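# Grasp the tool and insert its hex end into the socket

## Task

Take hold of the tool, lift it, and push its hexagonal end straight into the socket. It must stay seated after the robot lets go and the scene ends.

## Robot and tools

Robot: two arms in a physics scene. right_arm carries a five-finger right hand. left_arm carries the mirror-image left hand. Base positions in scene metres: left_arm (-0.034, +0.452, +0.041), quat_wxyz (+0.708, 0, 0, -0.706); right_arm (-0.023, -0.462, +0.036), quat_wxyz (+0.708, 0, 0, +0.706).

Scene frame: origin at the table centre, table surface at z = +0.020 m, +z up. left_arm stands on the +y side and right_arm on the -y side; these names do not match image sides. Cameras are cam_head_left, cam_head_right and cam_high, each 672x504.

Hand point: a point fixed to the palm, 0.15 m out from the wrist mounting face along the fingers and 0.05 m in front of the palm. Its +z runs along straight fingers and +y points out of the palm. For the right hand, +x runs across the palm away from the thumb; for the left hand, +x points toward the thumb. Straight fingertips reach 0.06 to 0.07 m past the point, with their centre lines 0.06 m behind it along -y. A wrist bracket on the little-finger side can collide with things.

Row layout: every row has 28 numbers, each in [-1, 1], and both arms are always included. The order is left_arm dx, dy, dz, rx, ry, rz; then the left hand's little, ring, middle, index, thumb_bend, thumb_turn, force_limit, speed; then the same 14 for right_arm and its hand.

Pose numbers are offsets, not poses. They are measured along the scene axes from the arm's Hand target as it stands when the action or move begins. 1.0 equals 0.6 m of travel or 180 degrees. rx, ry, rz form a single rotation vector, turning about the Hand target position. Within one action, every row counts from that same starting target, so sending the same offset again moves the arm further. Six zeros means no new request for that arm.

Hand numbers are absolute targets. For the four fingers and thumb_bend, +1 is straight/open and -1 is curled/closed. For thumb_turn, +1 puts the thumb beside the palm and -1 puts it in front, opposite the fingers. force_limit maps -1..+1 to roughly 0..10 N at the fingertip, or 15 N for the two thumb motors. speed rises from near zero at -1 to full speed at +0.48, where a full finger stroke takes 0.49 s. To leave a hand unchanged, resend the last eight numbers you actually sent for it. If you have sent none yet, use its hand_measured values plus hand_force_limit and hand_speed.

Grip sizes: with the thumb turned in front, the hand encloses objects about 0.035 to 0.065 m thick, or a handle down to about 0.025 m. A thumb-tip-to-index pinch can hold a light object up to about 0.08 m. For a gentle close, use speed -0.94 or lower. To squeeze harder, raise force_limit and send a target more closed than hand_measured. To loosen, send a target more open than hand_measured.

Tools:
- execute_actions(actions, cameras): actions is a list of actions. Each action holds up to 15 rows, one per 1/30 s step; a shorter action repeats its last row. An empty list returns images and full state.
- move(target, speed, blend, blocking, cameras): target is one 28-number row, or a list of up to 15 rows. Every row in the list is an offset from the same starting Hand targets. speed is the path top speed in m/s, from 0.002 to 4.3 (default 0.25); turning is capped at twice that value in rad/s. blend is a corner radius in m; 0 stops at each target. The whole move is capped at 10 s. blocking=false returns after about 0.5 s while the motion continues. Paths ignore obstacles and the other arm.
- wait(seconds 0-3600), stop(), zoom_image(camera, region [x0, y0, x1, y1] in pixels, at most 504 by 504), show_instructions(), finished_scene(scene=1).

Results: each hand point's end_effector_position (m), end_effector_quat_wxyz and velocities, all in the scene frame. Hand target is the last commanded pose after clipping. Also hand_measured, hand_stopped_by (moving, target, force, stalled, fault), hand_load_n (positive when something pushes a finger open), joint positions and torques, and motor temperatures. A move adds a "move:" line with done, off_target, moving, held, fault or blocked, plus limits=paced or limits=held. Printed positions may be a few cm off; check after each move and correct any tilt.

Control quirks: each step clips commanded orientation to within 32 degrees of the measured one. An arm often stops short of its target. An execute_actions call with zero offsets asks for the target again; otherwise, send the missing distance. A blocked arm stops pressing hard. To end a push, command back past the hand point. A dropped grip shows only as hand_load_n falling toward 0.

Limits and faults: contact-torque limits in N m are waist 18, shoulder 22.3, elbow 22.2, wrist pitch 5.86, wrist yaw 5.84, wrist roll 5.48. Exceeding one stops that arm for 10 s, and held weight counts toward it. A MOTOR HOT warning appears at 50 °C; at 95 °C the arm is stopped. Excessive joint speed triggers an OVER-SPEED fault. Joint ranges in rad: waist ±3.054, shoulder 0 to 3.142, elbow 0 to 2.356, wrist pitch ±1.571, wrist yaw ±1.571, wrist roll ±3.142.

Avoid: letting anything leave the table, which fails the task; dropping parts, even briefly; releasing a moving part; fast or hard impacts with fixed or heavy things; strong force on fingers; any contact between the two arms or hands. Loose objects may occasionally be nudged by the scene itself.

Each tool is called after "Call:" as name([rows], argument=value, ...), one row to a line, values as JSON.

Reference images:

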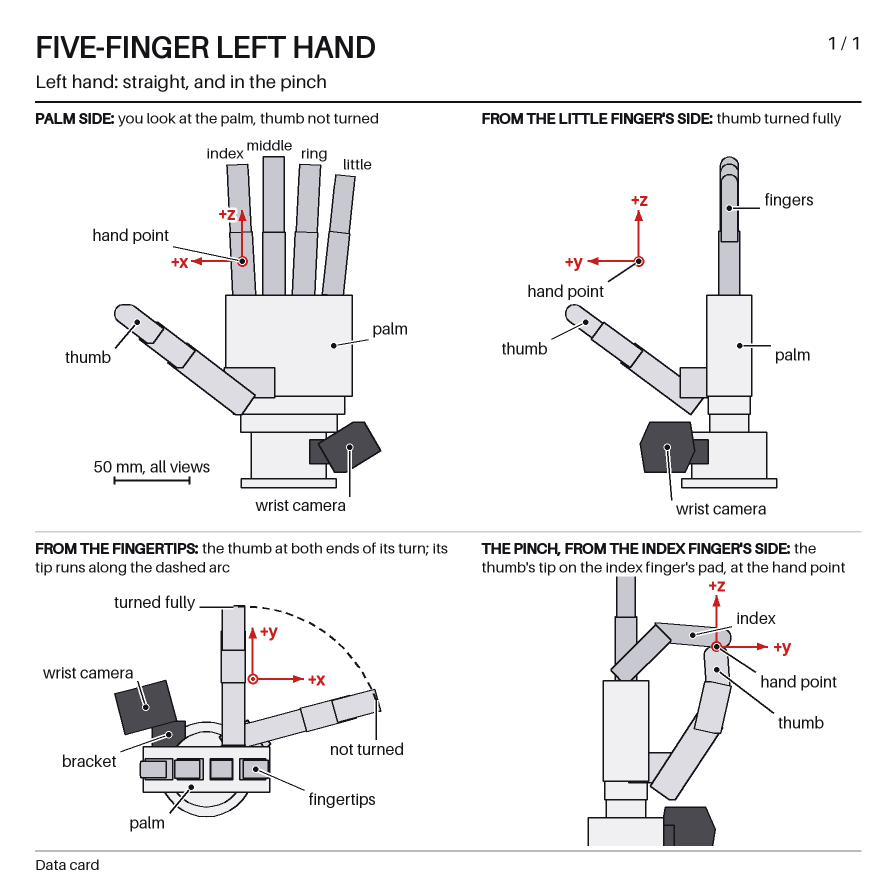

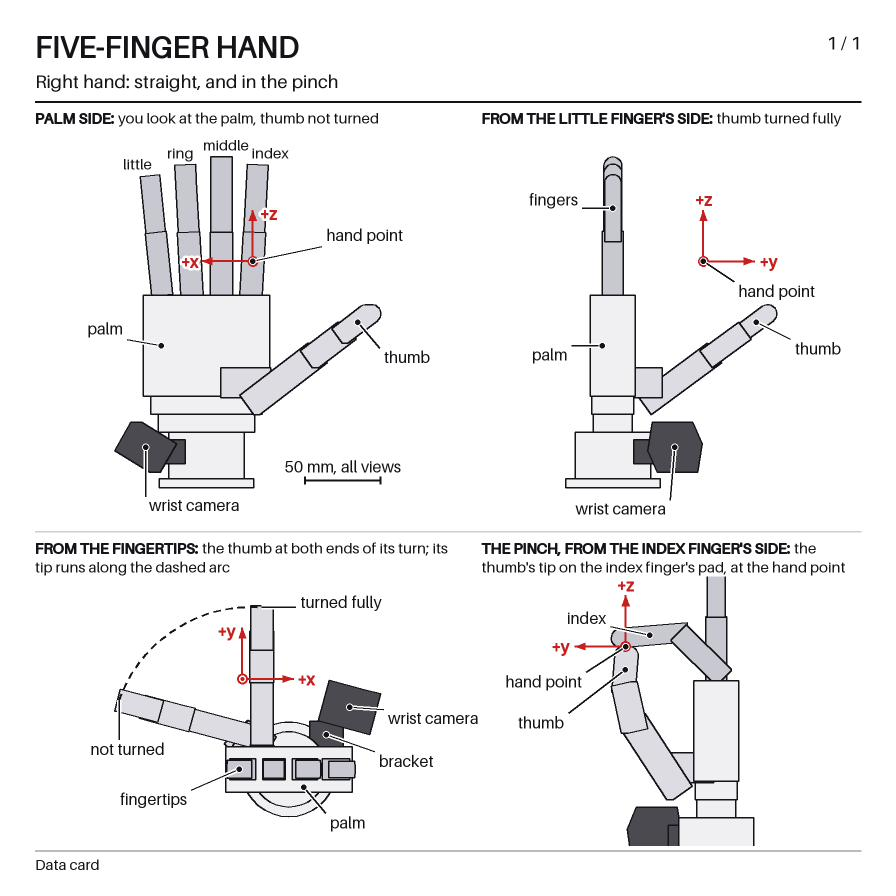

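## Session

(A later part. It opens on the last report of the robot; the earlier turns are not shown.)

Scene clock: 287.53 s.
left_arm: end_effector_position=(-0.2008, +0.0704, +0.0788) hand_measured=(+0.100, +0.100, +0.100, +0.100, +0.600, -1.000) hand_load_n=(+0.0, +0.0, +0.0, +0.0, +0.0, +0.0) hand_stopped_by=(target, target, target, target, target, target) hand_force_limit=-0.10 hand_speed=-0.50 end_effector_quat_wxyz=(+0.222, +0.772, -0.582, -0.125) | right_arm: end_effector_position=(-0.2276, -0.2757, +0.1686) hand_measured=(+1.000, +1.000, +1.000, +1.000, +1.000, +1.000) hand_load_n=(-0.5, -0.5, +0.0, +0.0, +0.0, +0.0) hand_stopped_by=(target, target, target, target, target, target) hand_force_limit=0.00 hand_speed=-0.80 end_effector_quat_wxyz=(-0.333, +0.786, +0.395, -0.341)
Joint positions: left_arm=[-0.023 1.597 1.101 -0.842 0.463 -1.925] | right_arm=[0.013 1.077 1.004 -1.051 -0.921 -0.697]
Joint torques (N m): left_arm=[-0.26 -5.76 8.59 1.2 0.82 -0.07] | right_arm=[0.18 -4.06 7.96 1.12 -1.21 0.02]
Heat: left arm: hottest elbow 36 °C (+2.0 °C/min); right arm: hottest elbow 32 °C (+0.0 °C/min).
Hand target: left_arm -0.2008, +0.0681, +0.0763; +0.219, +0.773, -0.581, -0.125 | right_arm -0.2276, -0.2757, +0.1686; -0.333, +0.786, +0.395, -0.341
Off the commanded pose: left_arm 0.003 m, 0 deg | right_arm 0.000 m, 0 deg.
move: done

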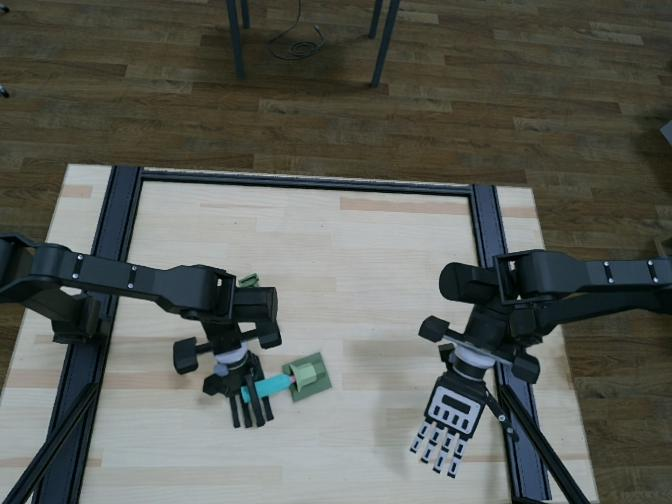

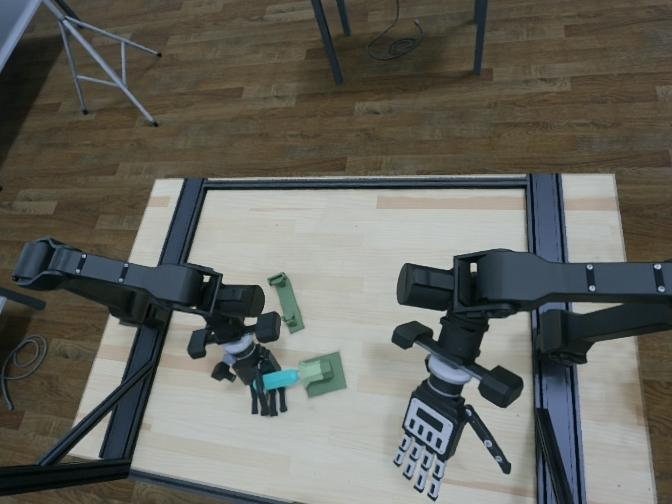

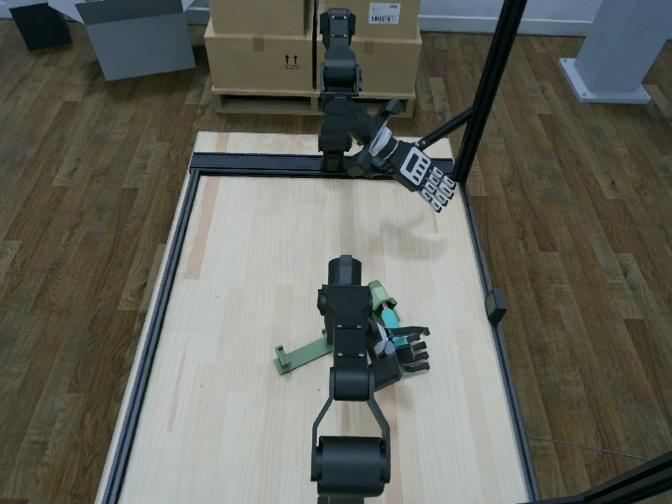

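Call:
move(target=[-0.0063,-0.0023,0.0,0,0,0,0.1,0.1,0.1,0.1,0.6,-1,-0.1,-0.5,0,0,0,0,0,0,1,1,1,1,1,1,0,-0.8], speed=0.03, cameras=["cam_head_left","cam_head_right","cam_high"])

Call:
zoom_image(camera="cam_head_left", region=[206, 336, 316, 426])

Call:
zoom_image(camera="cam_head_right", region=[215, 335, 325, 425])

Scene clock: 288.33 s.
left_arm: end_effector_position=(-0.2045, +0.0690, +0.0789) hand_measured=(+0.100, +0.100, +0.100, +0.100, +0.600, -1.000) hand_load_n=(+0.0, +0.0, +0.0, +0.0, +0.0, +0.0) hand_stopped_by=(target, target, target, target, target, target) hand_force_limit=-0.10 hand_speed=-0.50 end_effector_quat_wxyz=(+0.222, +0.773, -0.582, -0.125) | right_arm: end_effector_position=(-0.2276, -0.2757, +0.1686) hand_measured=(+1.000, +1.000, +1.000, +1.000, +1.000, +1.000) hand_load_n=(+0.0, +0.0, +0.0, +0.0, +0.0, +0.0) hand_stopped_by=(target, target, target, target, target, target) hand_force_limit=0.00 hand_speed=-0.80 end_effector_quat_wxyz=(-0.333, +0.786, +0.395, -0.341)
Joint positions: left_arm=[-0.035 1.602 1.105 -0.836 0.462 -1.938] | right_arm=[0.013 1.077 1.004 -1.051 -0.921 -0.697]
Joint torques (N m): left_arm=[-0.32 -5.78 8.58 1.24 0.75 -0.08] | right_arm=[0.06 -4.18 8 1.16 -1.2 0.02]
Heat: left arm: hottest elbow 36 °C (+2.0 °C/min); right arm: hottest elbow 32 °C (+0.0 °C/min).
Hand target: left_arm -0.2045, +0.0668, +0.0762; +0.219, +0.774, -0.581, -0.125 | right_arm -0.2276, -0.2757, +0.1686; -0.333, +0.786, +0.395, -0.341
Off the commanded pose: left_arm 0.004 m, 0 deg | right_arm 0.000 m, 0 deg.
move: done

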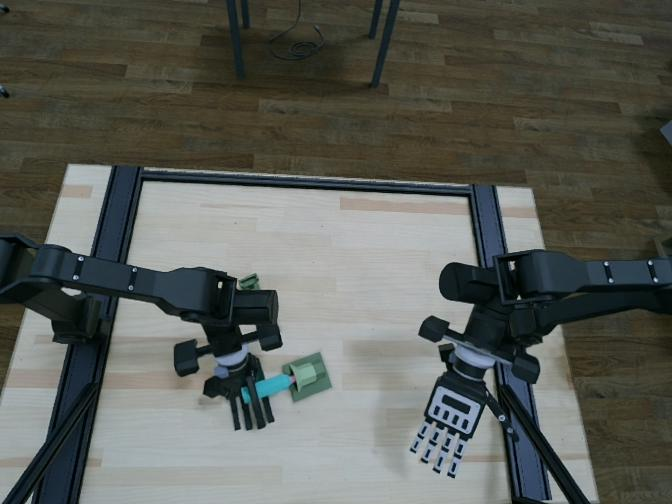

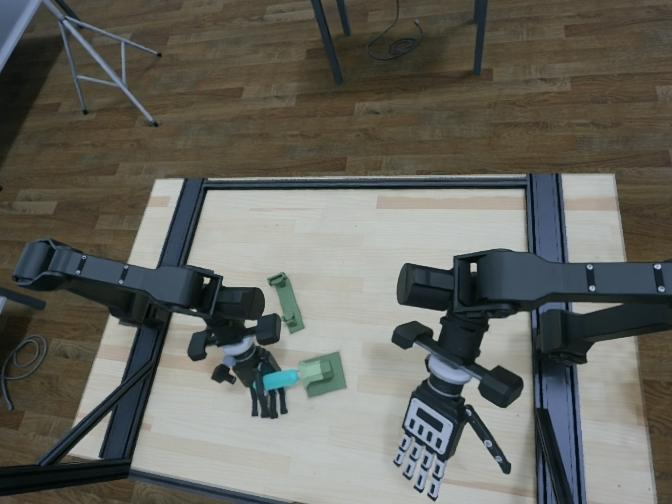

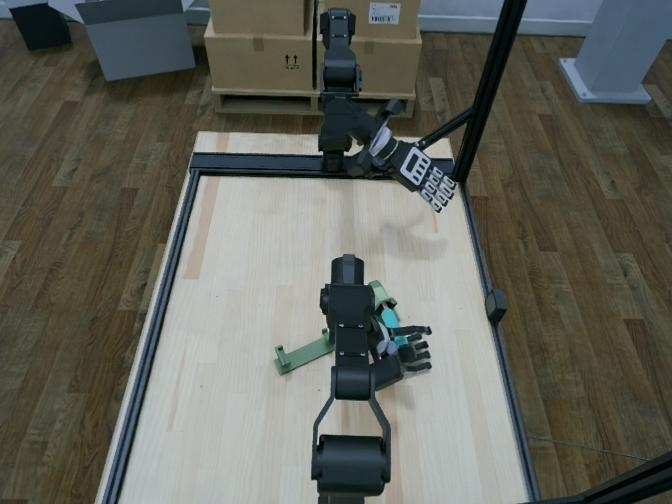

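Scaled by 4.582 from the camera's image (finer frame: 960x720).

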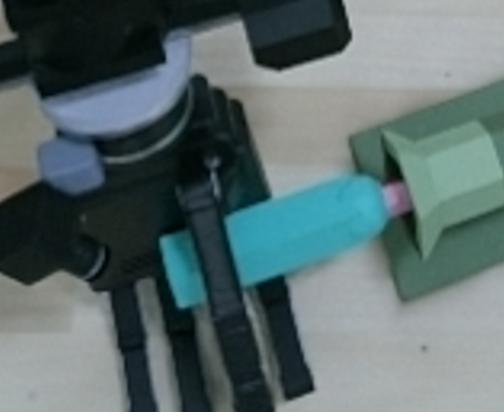

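Scaled by 4.582 from the camera's image (finer frame: 960x720).

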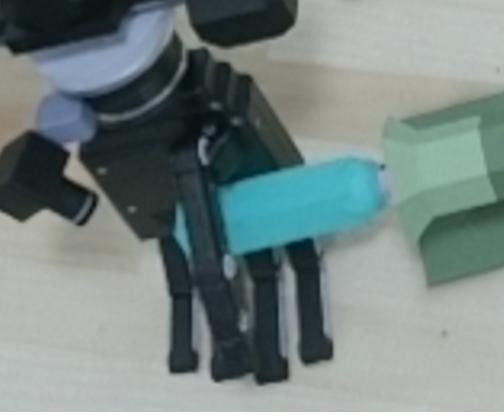

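Call:
move(target=[-0.0063,-0.0023,0.0,0,0,0,0.1,0.1,0.1,0.1,0.6,-1,-0.1,-0.5,0,0,0,0,0,0,1,1,1,1,1,1,0,-0.8], speed=0.03, cameras=["cam_head_left","cam_head_right","cam_high"])

Call:
zoom_image(camera="cam_head_left", region=[206, 336, 316, 426])

Call:
zoom_image(camera="cam_head_right", region=[215, 335, 325, 425])

Call:
zoom_image(camera="cam_high", region=[360, 270, 460, 410])

Scene clock: 289.10 s.
left_arm: end_effector_position=(-0.2080, +0.0675, +0.0790) hand_measured=(+0.100, +0.100, +0.100, +0.100, +0.600, -1.000) hand_load_n=(+0.0, +0.0, +0.0, +0.0, +0.0, +0.0) hand_stopped_by=(target, target, target, target, target, target) hand_force_limit=-0.10 hand_speed=-0.50 end_effector_quat_wxyz=(+0.222, +0.773, -0.581, -0.125) | right_arm: end_effector_position=(-0.2276, -0.2757, +0.1686) hand_measured=(+1.000, +1.000, +1.000, +1.000, +1.000, +1.000) hand_load_n=(+0.0, +0.0, +0.0, +0.0, +0.0, +0.0) hand_stopped_by=(target, target, target, target, target, target) hand_force_limit=0.00 hand_speed=-0.80 end_effector_quat_wxyz=(-0.333, +0.786, +0.395, -0.341)
Joint positions: left_arm=[-0.047 1.606 1.109 -0.829 0.458 -1.952] | right_arm=[0.013 1.077 1.004 -1.051 -0.921 -0.697]
Joint torques (N m): left_arm=[-0.36 -5.86 8.5 1.25 0.78 -0.08] | right_arm=[0.02 -4.26 7.93 1.18 -1.19 0.02]
Heat: left arm: hottest elbow 36 °C (+1.0 °C/min); right arm: hottest elbow 33 °C (+1.0 °C/min).
Hand target: left_arm -0.2083, +0.0653, +0.0763; +0.219, +0.773, -0.581, -0.125 | right_arm -0.2276, -0.2757, +0.1686; -0.333, +0.786, +0.395, -0.341
Off the commanded pose: left_arm 0.004 m, 0 deg | right_arm 0.000 m, 0 deg.
move: done

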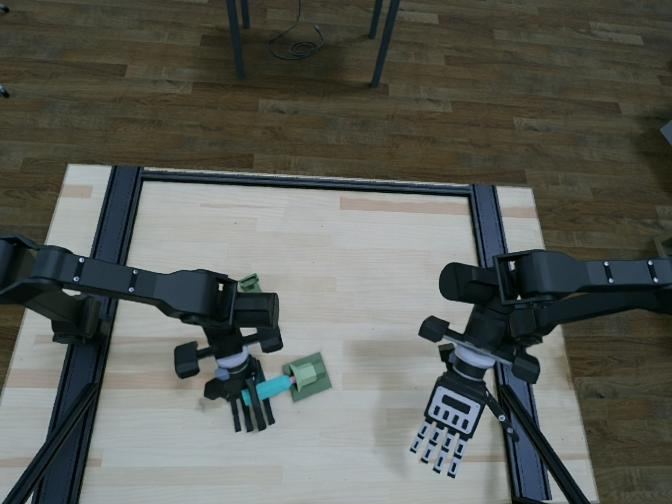

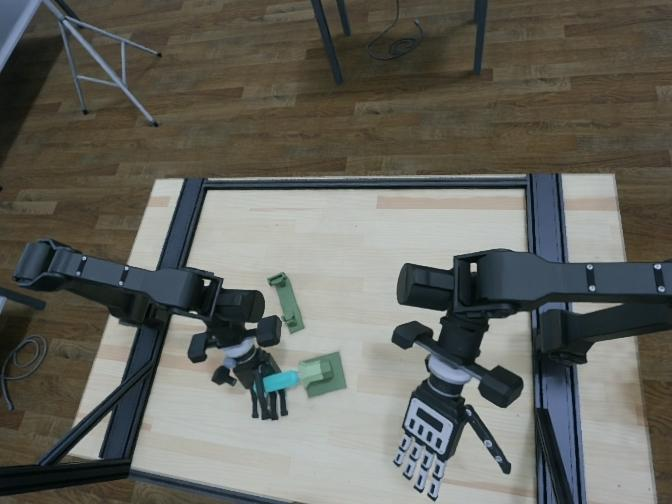

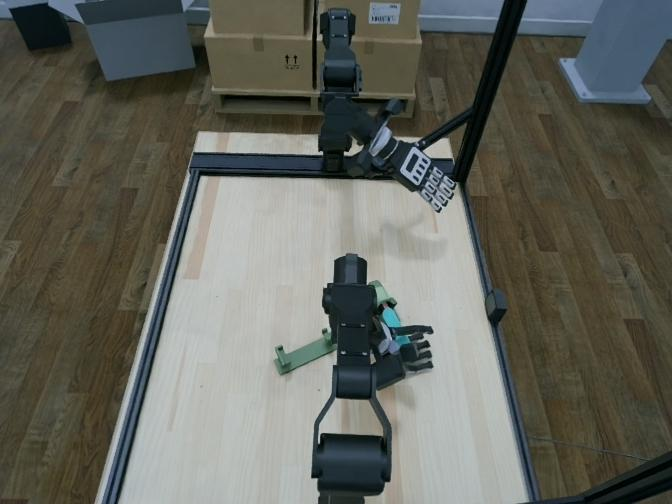

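Scaled by 4.582 from the camera's image (finer frame: 960x720).

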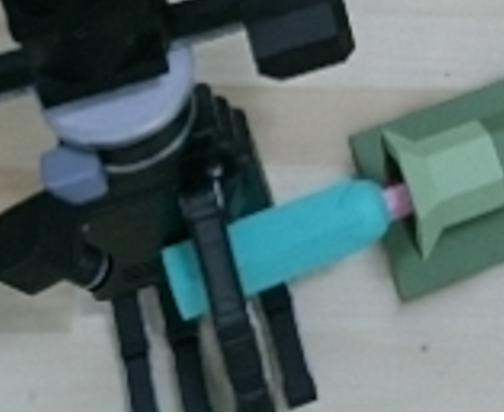

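Scaled by 4.582 from the camera's image (finer frame: 960x720).

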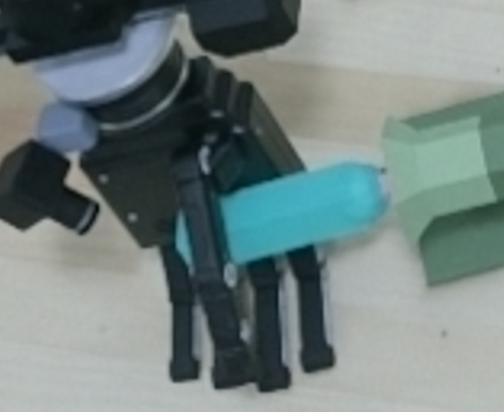

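Scaled by 3.600 from the camera's image (finer frame: 960x720).

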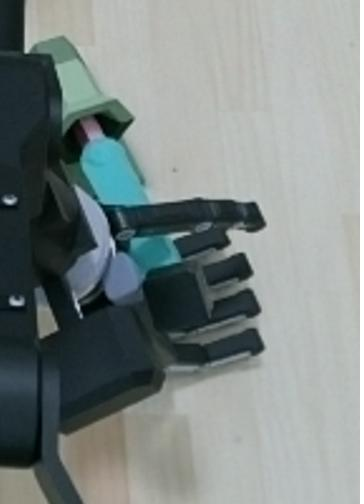

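Call:
move(target=[0,0,0,0,0,0,0.1,0.1,-0.95,-0.95,-0.6,-1,-0.3,-0.9,0,0,0,0,0,0,1,1,1,1,1,1,0,-0.8], speed=0.03, cameras=["cam_head_left","cam_head_right","cam_high"])

Call:
zoom_image(camera="cam_head_left", region=[206, 336, 316, 426])

Call:
zoom_image(camera="cam_head_right", region=[215, 335, 325, 425])

Call:
zoom_image(camera="cam_high", region=[360, 270, 460, 410])

Scene clock: 292.27 s.
left_arm: end_effector_position=(-0.2080, +0.0675, +0.0790) hand_measured=(+0.100, +0.100, -0.326, -0.484, +0.302, -1.000) hand_load_n=(+0.0, +0.0, +2.0, +3.5, +5.5, +0.0) hand_stopped_by=(target, target, force, force, force, target) hand_force_limit=-0.30 hand_speed=-0.90 end_effector_quat_wxyz=(+0.222, +0.773, -0.581, -0.125) | right_arm: end_effector_position=(-0.2276, -0.2757, +0.1686) hand_measured=(+1.000, +1.000, +1.000, +1.000, +1.000, +1.000) hand_load_n=(+0.0, +0.0, +0.0, +0.0, +0.0, +0.0) hand_stopped_by=(target, target, target, target, target, target) hand_force_limit=0.00 hand_speed=-0.80 end_effector_quat_wxyz=(-0.333, +0.786, +0.395, -0.341)
Joint positions: left_arm=[-0.047 1.606 1.109 -0.829 0.458 -1.953] | right_arm=[0.013 1.077 1.004 -1.051 -0.921 -0.697]
Joint torques (N m): left_arm=[-0.35 -5.84 8.55 1.25 0.78 -0.07] | right_arm=[0.02 -4.11 7.86 1.15 -1.18 -0.02]
Heat: left arm: hottest elbow 35 °C (+0.0 °C/min); right arm: hottest elbow 33 °C (+1.0 °C/min).
Hand target: left_arm -0.2083, +0.0654, +0.0763; +0.219, +0.774, -0.581, -0.125 | right_arm -0.2276, -0.2757, +0.1686; -0.333, +0.786, +0.395, -0.341
Off the commanded pose: left_arm 0.003 m, 0 deg | right_arm 0.000 m, 0 deg.
move: done

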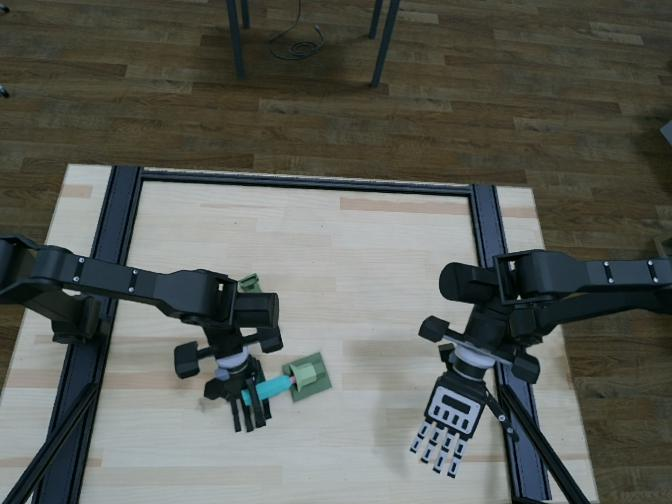

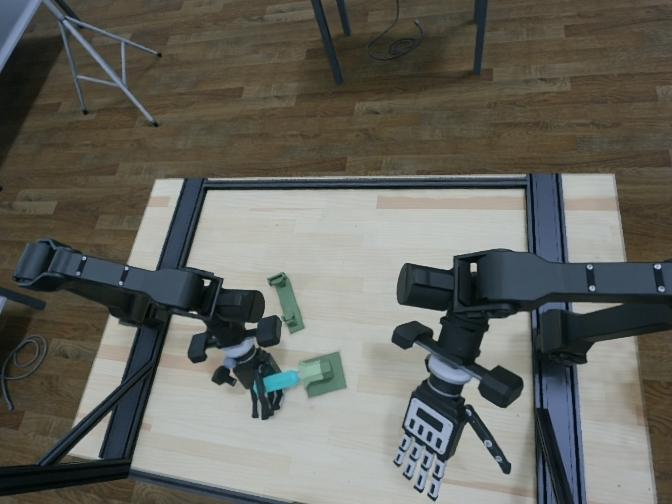

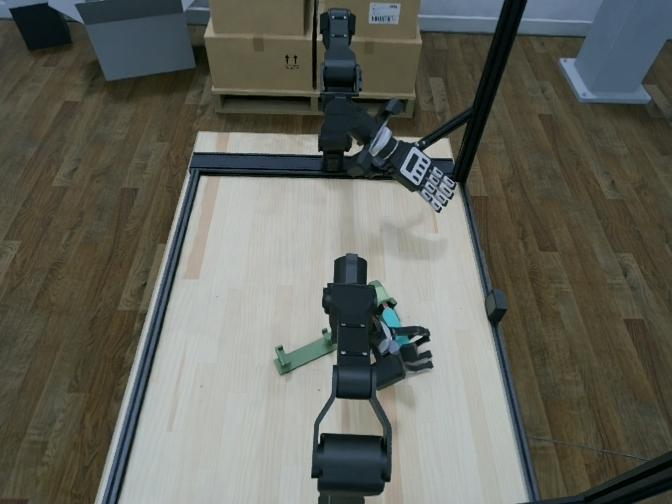

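Scaled by 4.582 from the camera's image (finer frame: 960x720).

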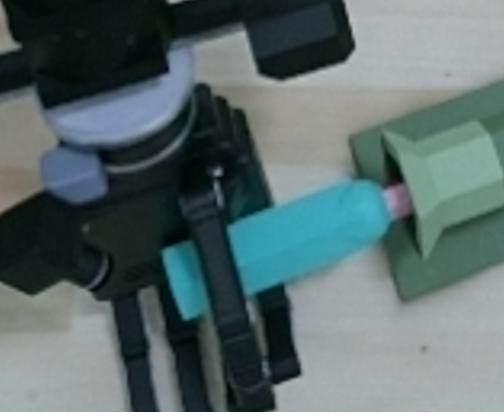

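Scaled by 4.582 from the camera's image (finer frame: 960x720).

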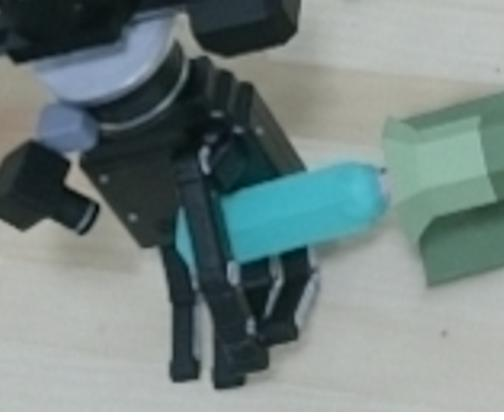

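Scaled by 3.600 from the camera's image (finer frame: 960x720).

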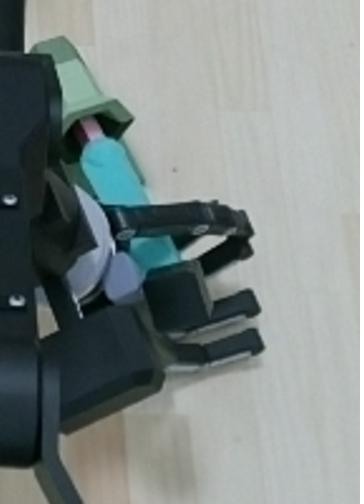

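Call:
move([
  [0,0,0,0,0,0,0.1,0.1,0.1,0.1,0.35,-1,-0.3,-0.7,0,0,0,0,0,0,1,1,1,1,1,1,0,-0.8],
  [0,0,0,0,0,0,0.1,0.1,0.1,0.1,-0.6,-1,-0.3,-0.88,0,0,0,0,0,0,1,1,1,1,1,1,0,-0.8],
], speed=0.03, cameras=["cam_head_left","cam_head_right","cam_high"])

Call:
zoom_image(camera="cam_head_left", region=[206, 336, 316, 426])

Call:
zoom_image(camera="cam_head_right", region=[215, 335, 325, 425])

Call:
zoom_image(camera="cam_high", region=[360, 270, 460, 410])

Scene clock: 299.00 s.
left_arm: end_effector_position=(-0.2080, +0.0677, +0.0789) hand_measured=(+0.100, +0.100, +0.100, +0.100, -0.428, -1.000) hand_load_n=(+0.0, +0.0, +0.0, +0.0, +5.0, +1.5) hand_stopped_by=(target, target, target, target, force, target) hand_force_limit=-0.30 hand_speed=-0.88 end_effector_quat_wxyz=(+0.221, +0.776, -0.577, -0.128) | right_arm: end_effector_position=(-0.2276, -0.2757, +0.1686) hand_measured=(+1.000, +1.000, +1.000, +1.000, +1.000, +1.000) hand_load_n=(+0.5, +0.0, +0.0, +0.0, +0.0, +0.0) hand_stopped_by=(target, target, target, target, target, target) hand_force_limit=0.00 hand_speed=-0.80 end_effector_quat_wxyz=(-0.333, +0.786, +0.395, -0.341)
Joint positions: left_arm=[-0.047 1.606 1.109 -0.832 0.46 -1.964] | right_arm=[0.013 1.077 1.004 -1.051 -0.921 -0.697]
Joint torques (N m): left_arm=[-0.36 -5.85 8.53 1.45 0.69 0.35] | right_arm=[0.04 -4.14 7.96 1.15 -1.18 0]
Heat: left arm: hottest elbow 34 °C (-1.0 °C/min); right arm: hottest elbow 33 °C (+1.0 °C/min).
Hand target: left_arm -0.2084, +0.0654, +0.0763; +0.219, +0.773, -0.581, -0.125 | right_arm -0.2276, -0.2757, +0.1686; -0.333, +0.786, +0.395, -0.341
Off the commanded pose: left_arm 0.004 m, 1 deg | right_arm 0.000 m, 0 deg.
move: done

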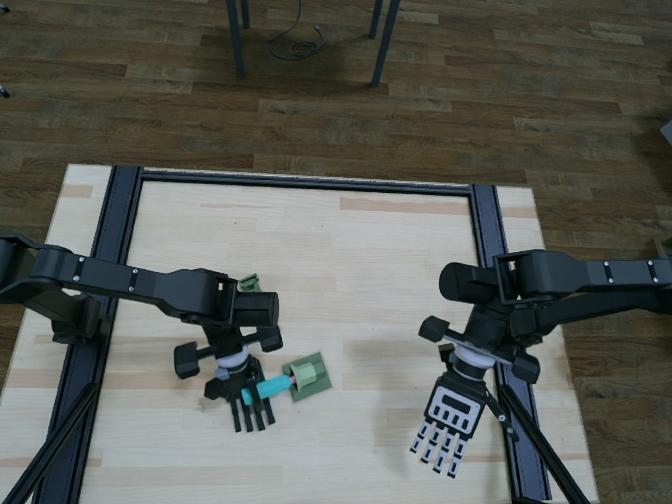

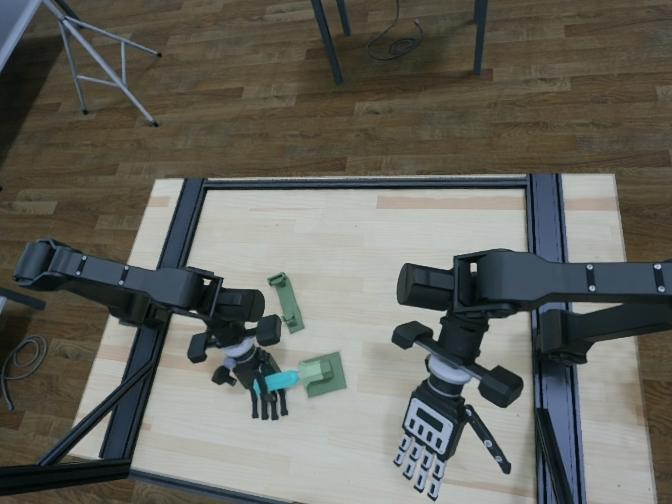

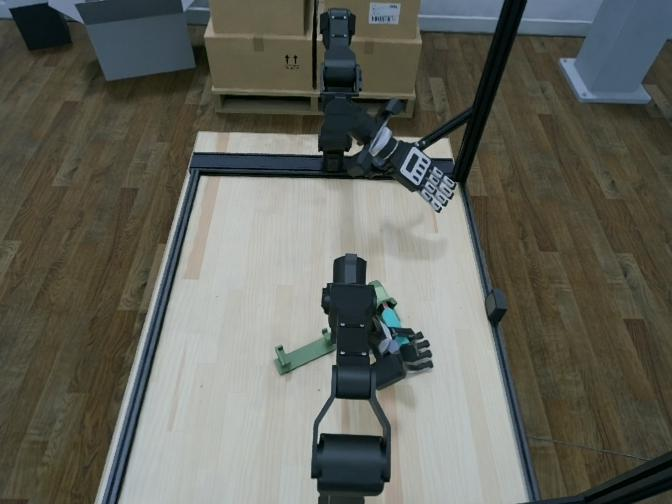

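Scaled by 4.582 from the camera's image (finer frame: 960x720).

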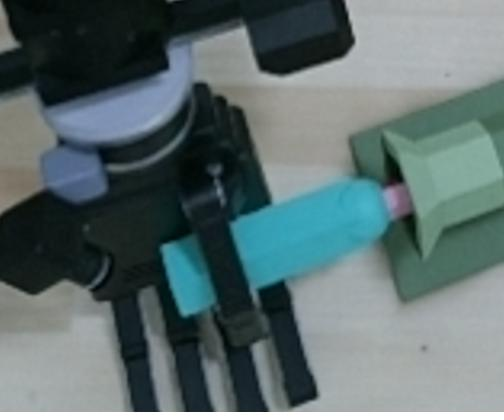

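Scaled by 4.582 from the camera's image (finer frame: 960x720).

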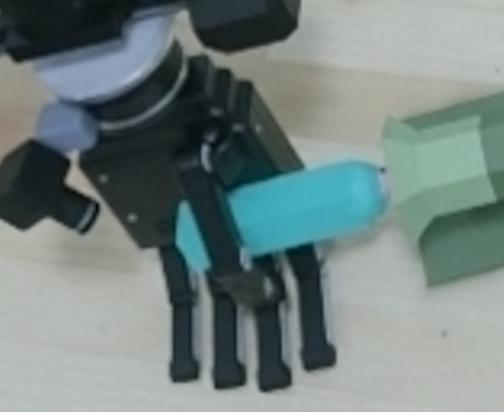

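Scaled by 3.600 from the camera's image (finer frame: 960x720).

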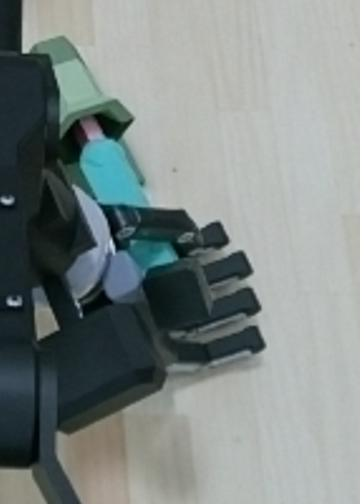

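Call:
move(target=[0,0,0,0,0,0,0.1,0.1,-0.95,-0.95,-0.6,-1,-0.3,-0.88,0,0,0,0,0,0,1,1,1,1,1,1,0,-0.8], speed=0.03, cameras=["cam_head_left","cam_head_right","cam_high"])

Call:
zoom_image(camera="cam_head_left", region=[206, 336, 316, 426])

Call:
zoom_image(camera="cam_head_right", region=[215, 335, 325, 425])

Call:
zoom_image(camera="cam_high", region=[360, 270, 460, 410])

Scene clock: 300.67 s.
left_arm: end_effector_position=(-0.2080, +0.0677, +0.0789) hand_measured=(+0.100, +0.100, -0.266, -0.276, -0.428, -1.000) hand_load_n=(+0.0, +0.0, +4.5, +3.5, +5.5, +2.0) hand_stopped_by=(target, target, force, force, force, target) hand_force_limit=-0.30 hand_speed=-0.88 end_effector_quat_wxyz=(+0.221, +0.776, -0.577, -0.128) | right_arm: end_effector_position=(-0.2276, -0.2757, +0.1686) hand_measured=(+1.000, +1.000, +1.000, +1.000, +1.000, +1.000) hand_load_n=(+0.0, +0.0, +0.0, +0.0, +0.0, +0.0) hand_stopped_by=(target, target, target, target, target, target) hand_force_limit=0.00 hand_speed=-0.80 end_effector_quat_wxyz=(-0.333, +0.786, +0.395, -0.341)
Joint positions: left_arm=[-0.047 1.606 1.109 -0.832 0.46 -1.964] | right_arm=[0.013 1.077 1.004 -1.051 -0.921 -0.697]
Joint torques (N m): left_arm=[-0.36 -5.85 8.54 1.45 0.69 0.35] | right_arm=[0.05 -4.26 7.83 1.12 -1.17 0.03]
Heat: left arm: hottest elbow 34 °C (-1.0 °C/min); right arm: hottest elbow 33 °C (+1.0 °C/min).
Hand target: left_arm -0.2084, +0.0654, +0.0763; +0.219, +0.773, -0.581, -0.125 | right_arm -0.2276, -0.2757, +0.1686; -0.333, +0.786, +0.395, -0.341
Off the commanded pose: left_arm 0.003 m, 1 deg | right_arm 0.000 m, 0 deg.
move: done

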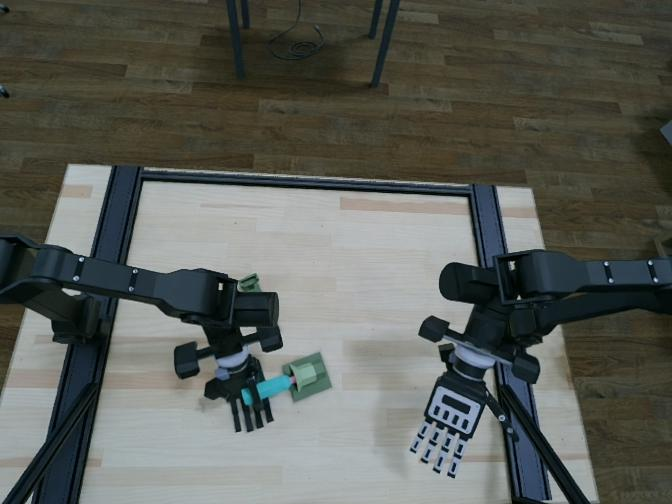

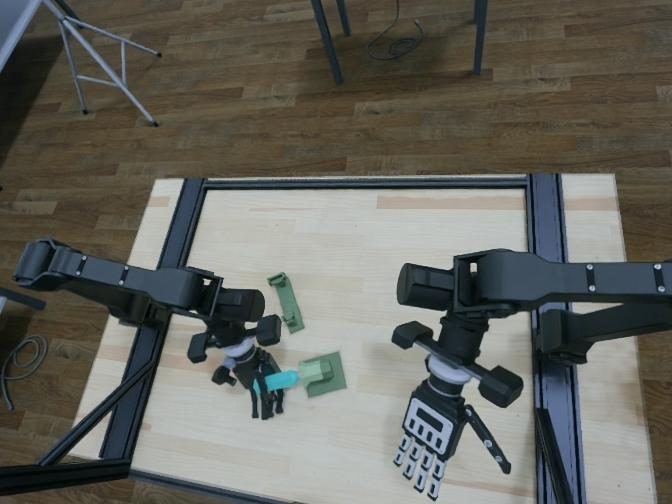

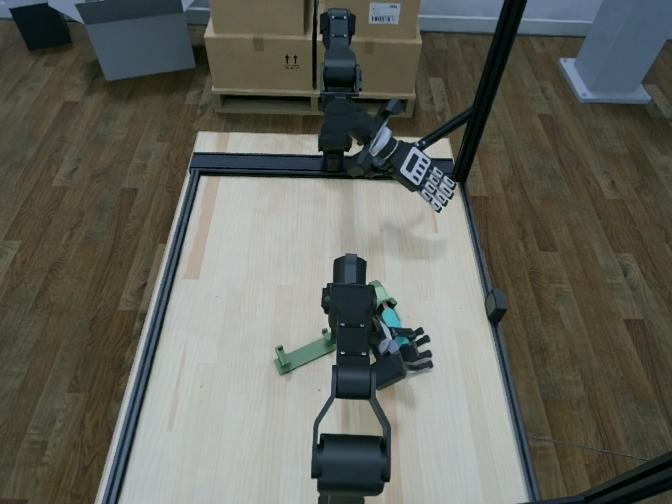

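Scaled by 4.582 from the camera's image (finer frame: 960x720).

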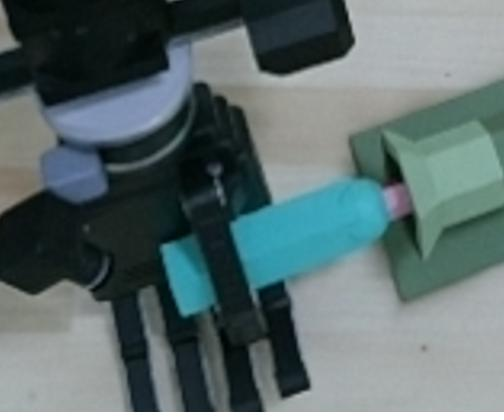

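Scaled by 4.582 from the camera's image (finer frame: 960x720).

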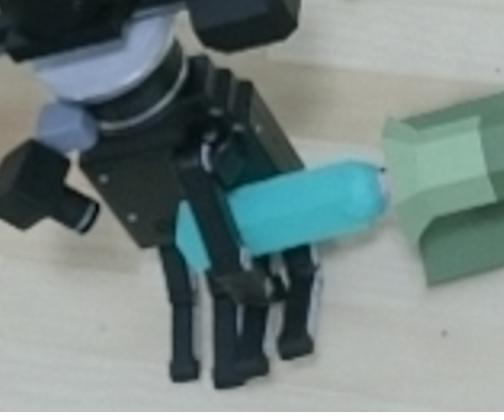

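Scaled by 3.600 from the camera's image (finer frame: 960x720).

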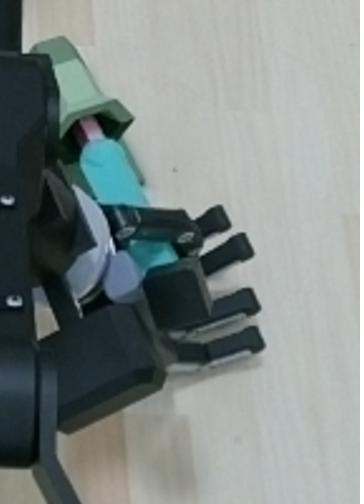

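Call:
move(target=[0.0008,-0.0022,0.0082,0.0172,0.0062,0.015,0.1,0.1,-0.95,-0.95,-0.6,-1,-0.3,-0.88,0,0,0,0,0,0,1,1,1,1,1,1,0,-0.8], speed=0.02, cameras=["cam_head_left","cam_head_right","cam_high"])

Call:
zoom_image(camera="cam_head_left", region=[206, 336, 316, 426])

Call:
zoom_image(camera="cam_head_right", region=[215, 335, 325, 425])

Call:
zoom_image(camera="cam_high", region=[360, 270, 460, 410])

Scene clock: 304.07 s.
left_arm: end_effector_position=(-0.2064, +0.0650, +0.0831) hand_measured=(+0.100, +0.100, -0.266, -0.276, -0.428, -1.000) hand_load_n=(+0.0, +0.0, +4.5, +4.0, +5.0, +1.0) hand_stopped_by=(target, target, force, force, force, target) hand_force_limit=-0.30 hand_speed=-0.88 end_effector_quat_wxyz=(+0.209, +0.791, -0.558, -0.139) | right_arm: end_effector_position=(-0.2276, -0.2757, +0.1686) hand_measured=(+1.000, +1.000, +1.000, +1.000, +1.000, +1.000) hand_load_n=(+0.0, +0.0, +0.0, +0.0, +0.0, -0.5) hand_stopped_by=(target, target, target, target, target, target) hand_force_limit=0.00 hand_speed=-0.80 end_effector_quat_wxyz=(-0.333, +0.786, +0.395, -0.341)
Joint positions: left_arm=[-0.047 1.623 1.156 -0.883 0.462 -2.009] | right_arm=[0.013 1.077 1.004 -1.051 -0.921 -0.697]
Joint torques (N m): left_arm=[-0.29 -6.03 8.63 0.82 1.08 -0.07] | right_arm=[0.07 -4.17 7.96 1.14 -1.18 0.02]
Heat: left arm: hottest elbow 34 °C (-1.0 °C/min); right arm: hottest elbow 33 °C (+1.0 °C/min).
Hand target: left_arm -0.2079, +0.0641, +0.0811; +0.207, +0.791, -0.557, -0.143 | right_arm -0.2276, -0.2757, +0.1686; -0.333, +0.786, +0.395, -0.341
Off the commanded pose: left_arm 0.003 m, 1 deg | right_arm 0.000 m, 0 deg.
move: done

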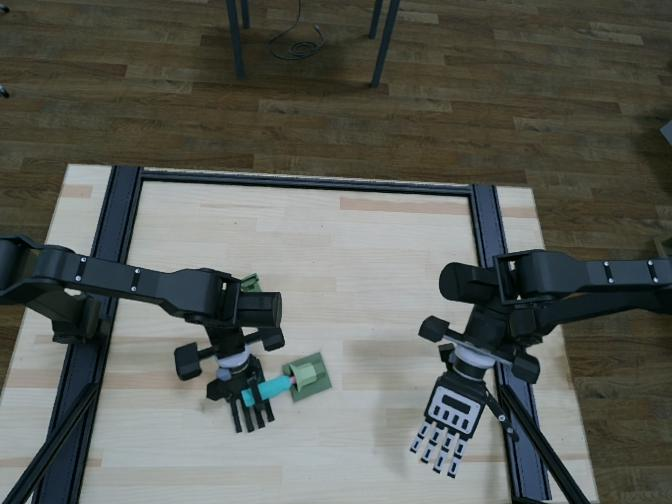

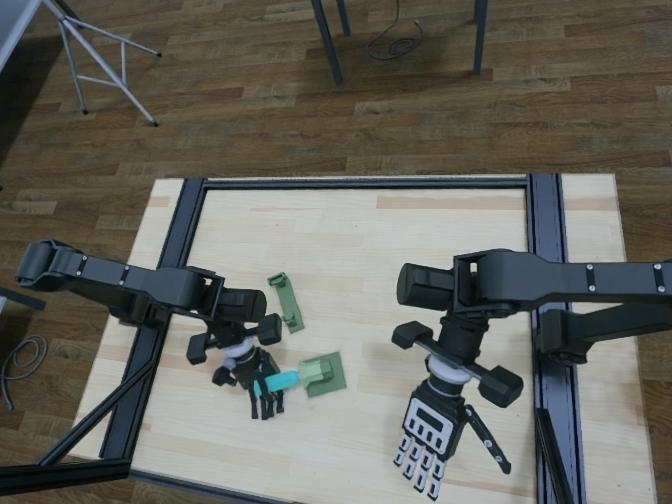

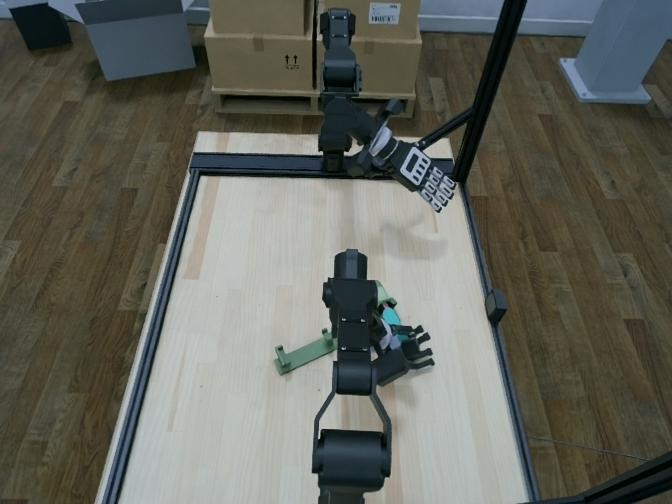

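Scaled by 4.582 from the camera's image (finer frame: 960x720).

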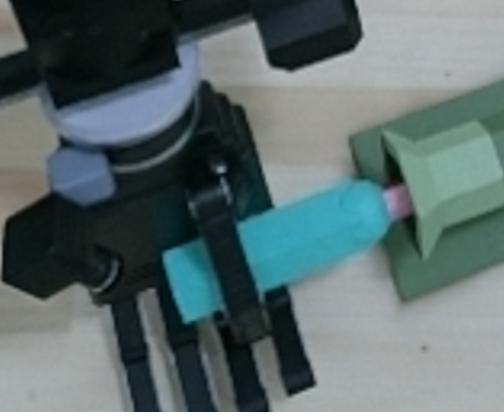

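Scaled by 4.582 from the camera's image (finer frame: 960x720).

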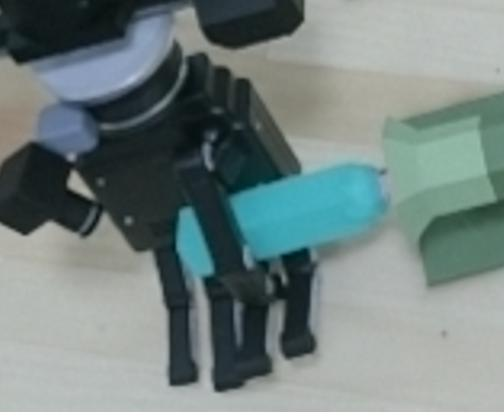

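Scaled by 3.600 from the camera's image (finer frame: 960x720).

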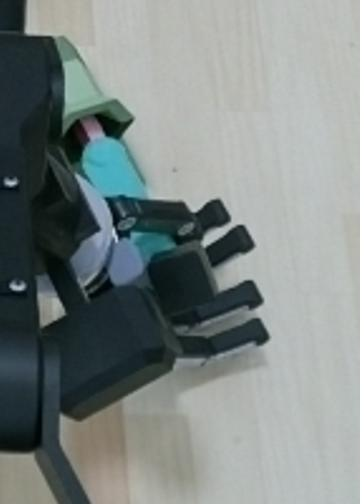

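Call:
move(target=[0,0,0,0,0,0,0.1,0.1,-0.98,-0.98,-0.7,-1,0.2,-0.88,0,0,0,0,0,0,1,1,1,1,1,1,0,-0.8], speed=0.02, cameras=["cam_head_left","cam_head_right","cam_high"])

Call:
zoom_image(camera="cam_head_left", region=[206, 336, 316, 426])

Scene clock: 305.30 s.
left_arm: end_effector_position=(-0.2063, +0.0651, +0.0830) hand_measured=(+0.100, +0.100, -0.284, -0.308, -0.460, -1.000) hand_load_n=(+0.0, +0.0, +6.5, +6.5, +8.5, +1.0) hand_stopped_by=(target, target, force, force, force, target) hand_force_limit=0.20 hand_speed=-0.88 end_effector_quat_wxyz=(+0.209, +0.791, -0.558, -0.139) | right_arm: end_effector_position=(-0.2276, -0.2757, +0.1686) hand_measured=(+1.000, +1.000, +1.000, +1.000, +1.000, +1.000) hand_load_n=(+0.0, +0.0, +0.0, +0.0, +0.0, +0.0) hand_stopped_by=(target, target, target, target, target, target) hand_force_limit=0.00 hand_speed=-0.80 end_effector_quat_wxyz=(-0.333, +0.786, +0.395, -0.341)
Joint positions: left_arm=[-0.047 1.623 1.156 -0.884 0.462 -2.009] | right_arm=[0.013 1.077 1.004 -1.051 -0.921 -0.697]
Joint torques (N m): left_arm=[-0.29 -5.98 8.6 0.83 1.08 -0.07] | right_arm=[0.13 -4.18 7.96 1.14 -1.18 0]
Heat: left arm: hottest elbow 35 °C (+1.0 °C/min); right arm: hottest elbow 33 °C (+1.0 °C/min).
Hand target: left_arm -0.2079, +0.0642, +0.0811; +0.206, +0.791, -0.557, -0.144 | right_arm -0.2276, -0.2757, +0.1686; -0.333, +0.786, +0.395, -0.341
Off the commanded pose: left_arm 0.003 m, 1 deg | right_arm 0.000 m, 0 deg.
move: done

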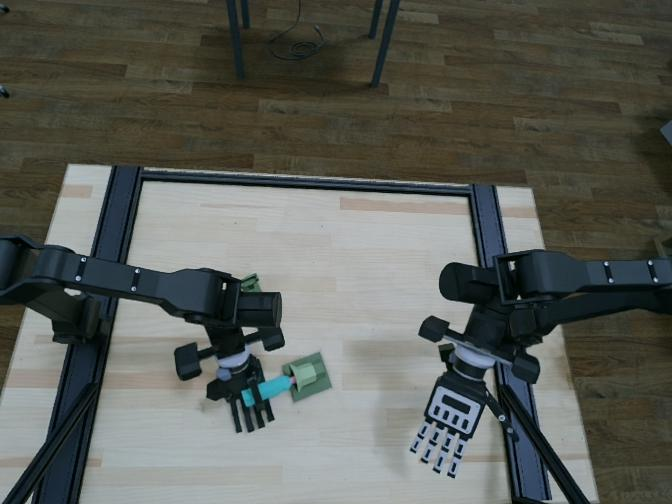

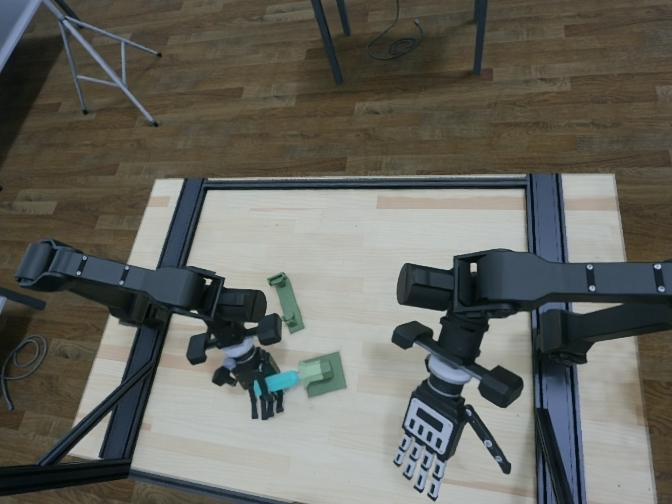

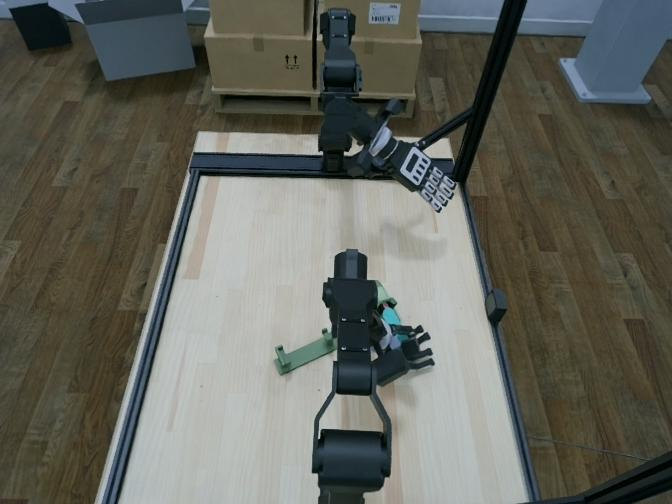

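Scaled by 4.582 from the camera's image (finer frame: 960x720).

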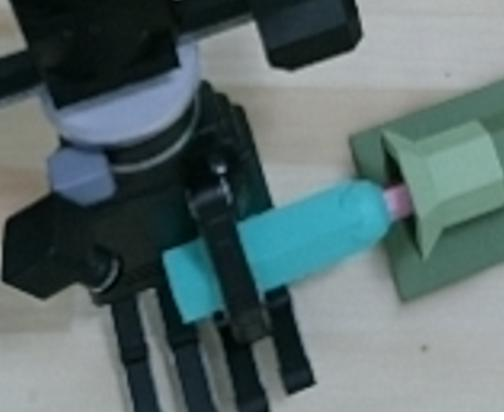

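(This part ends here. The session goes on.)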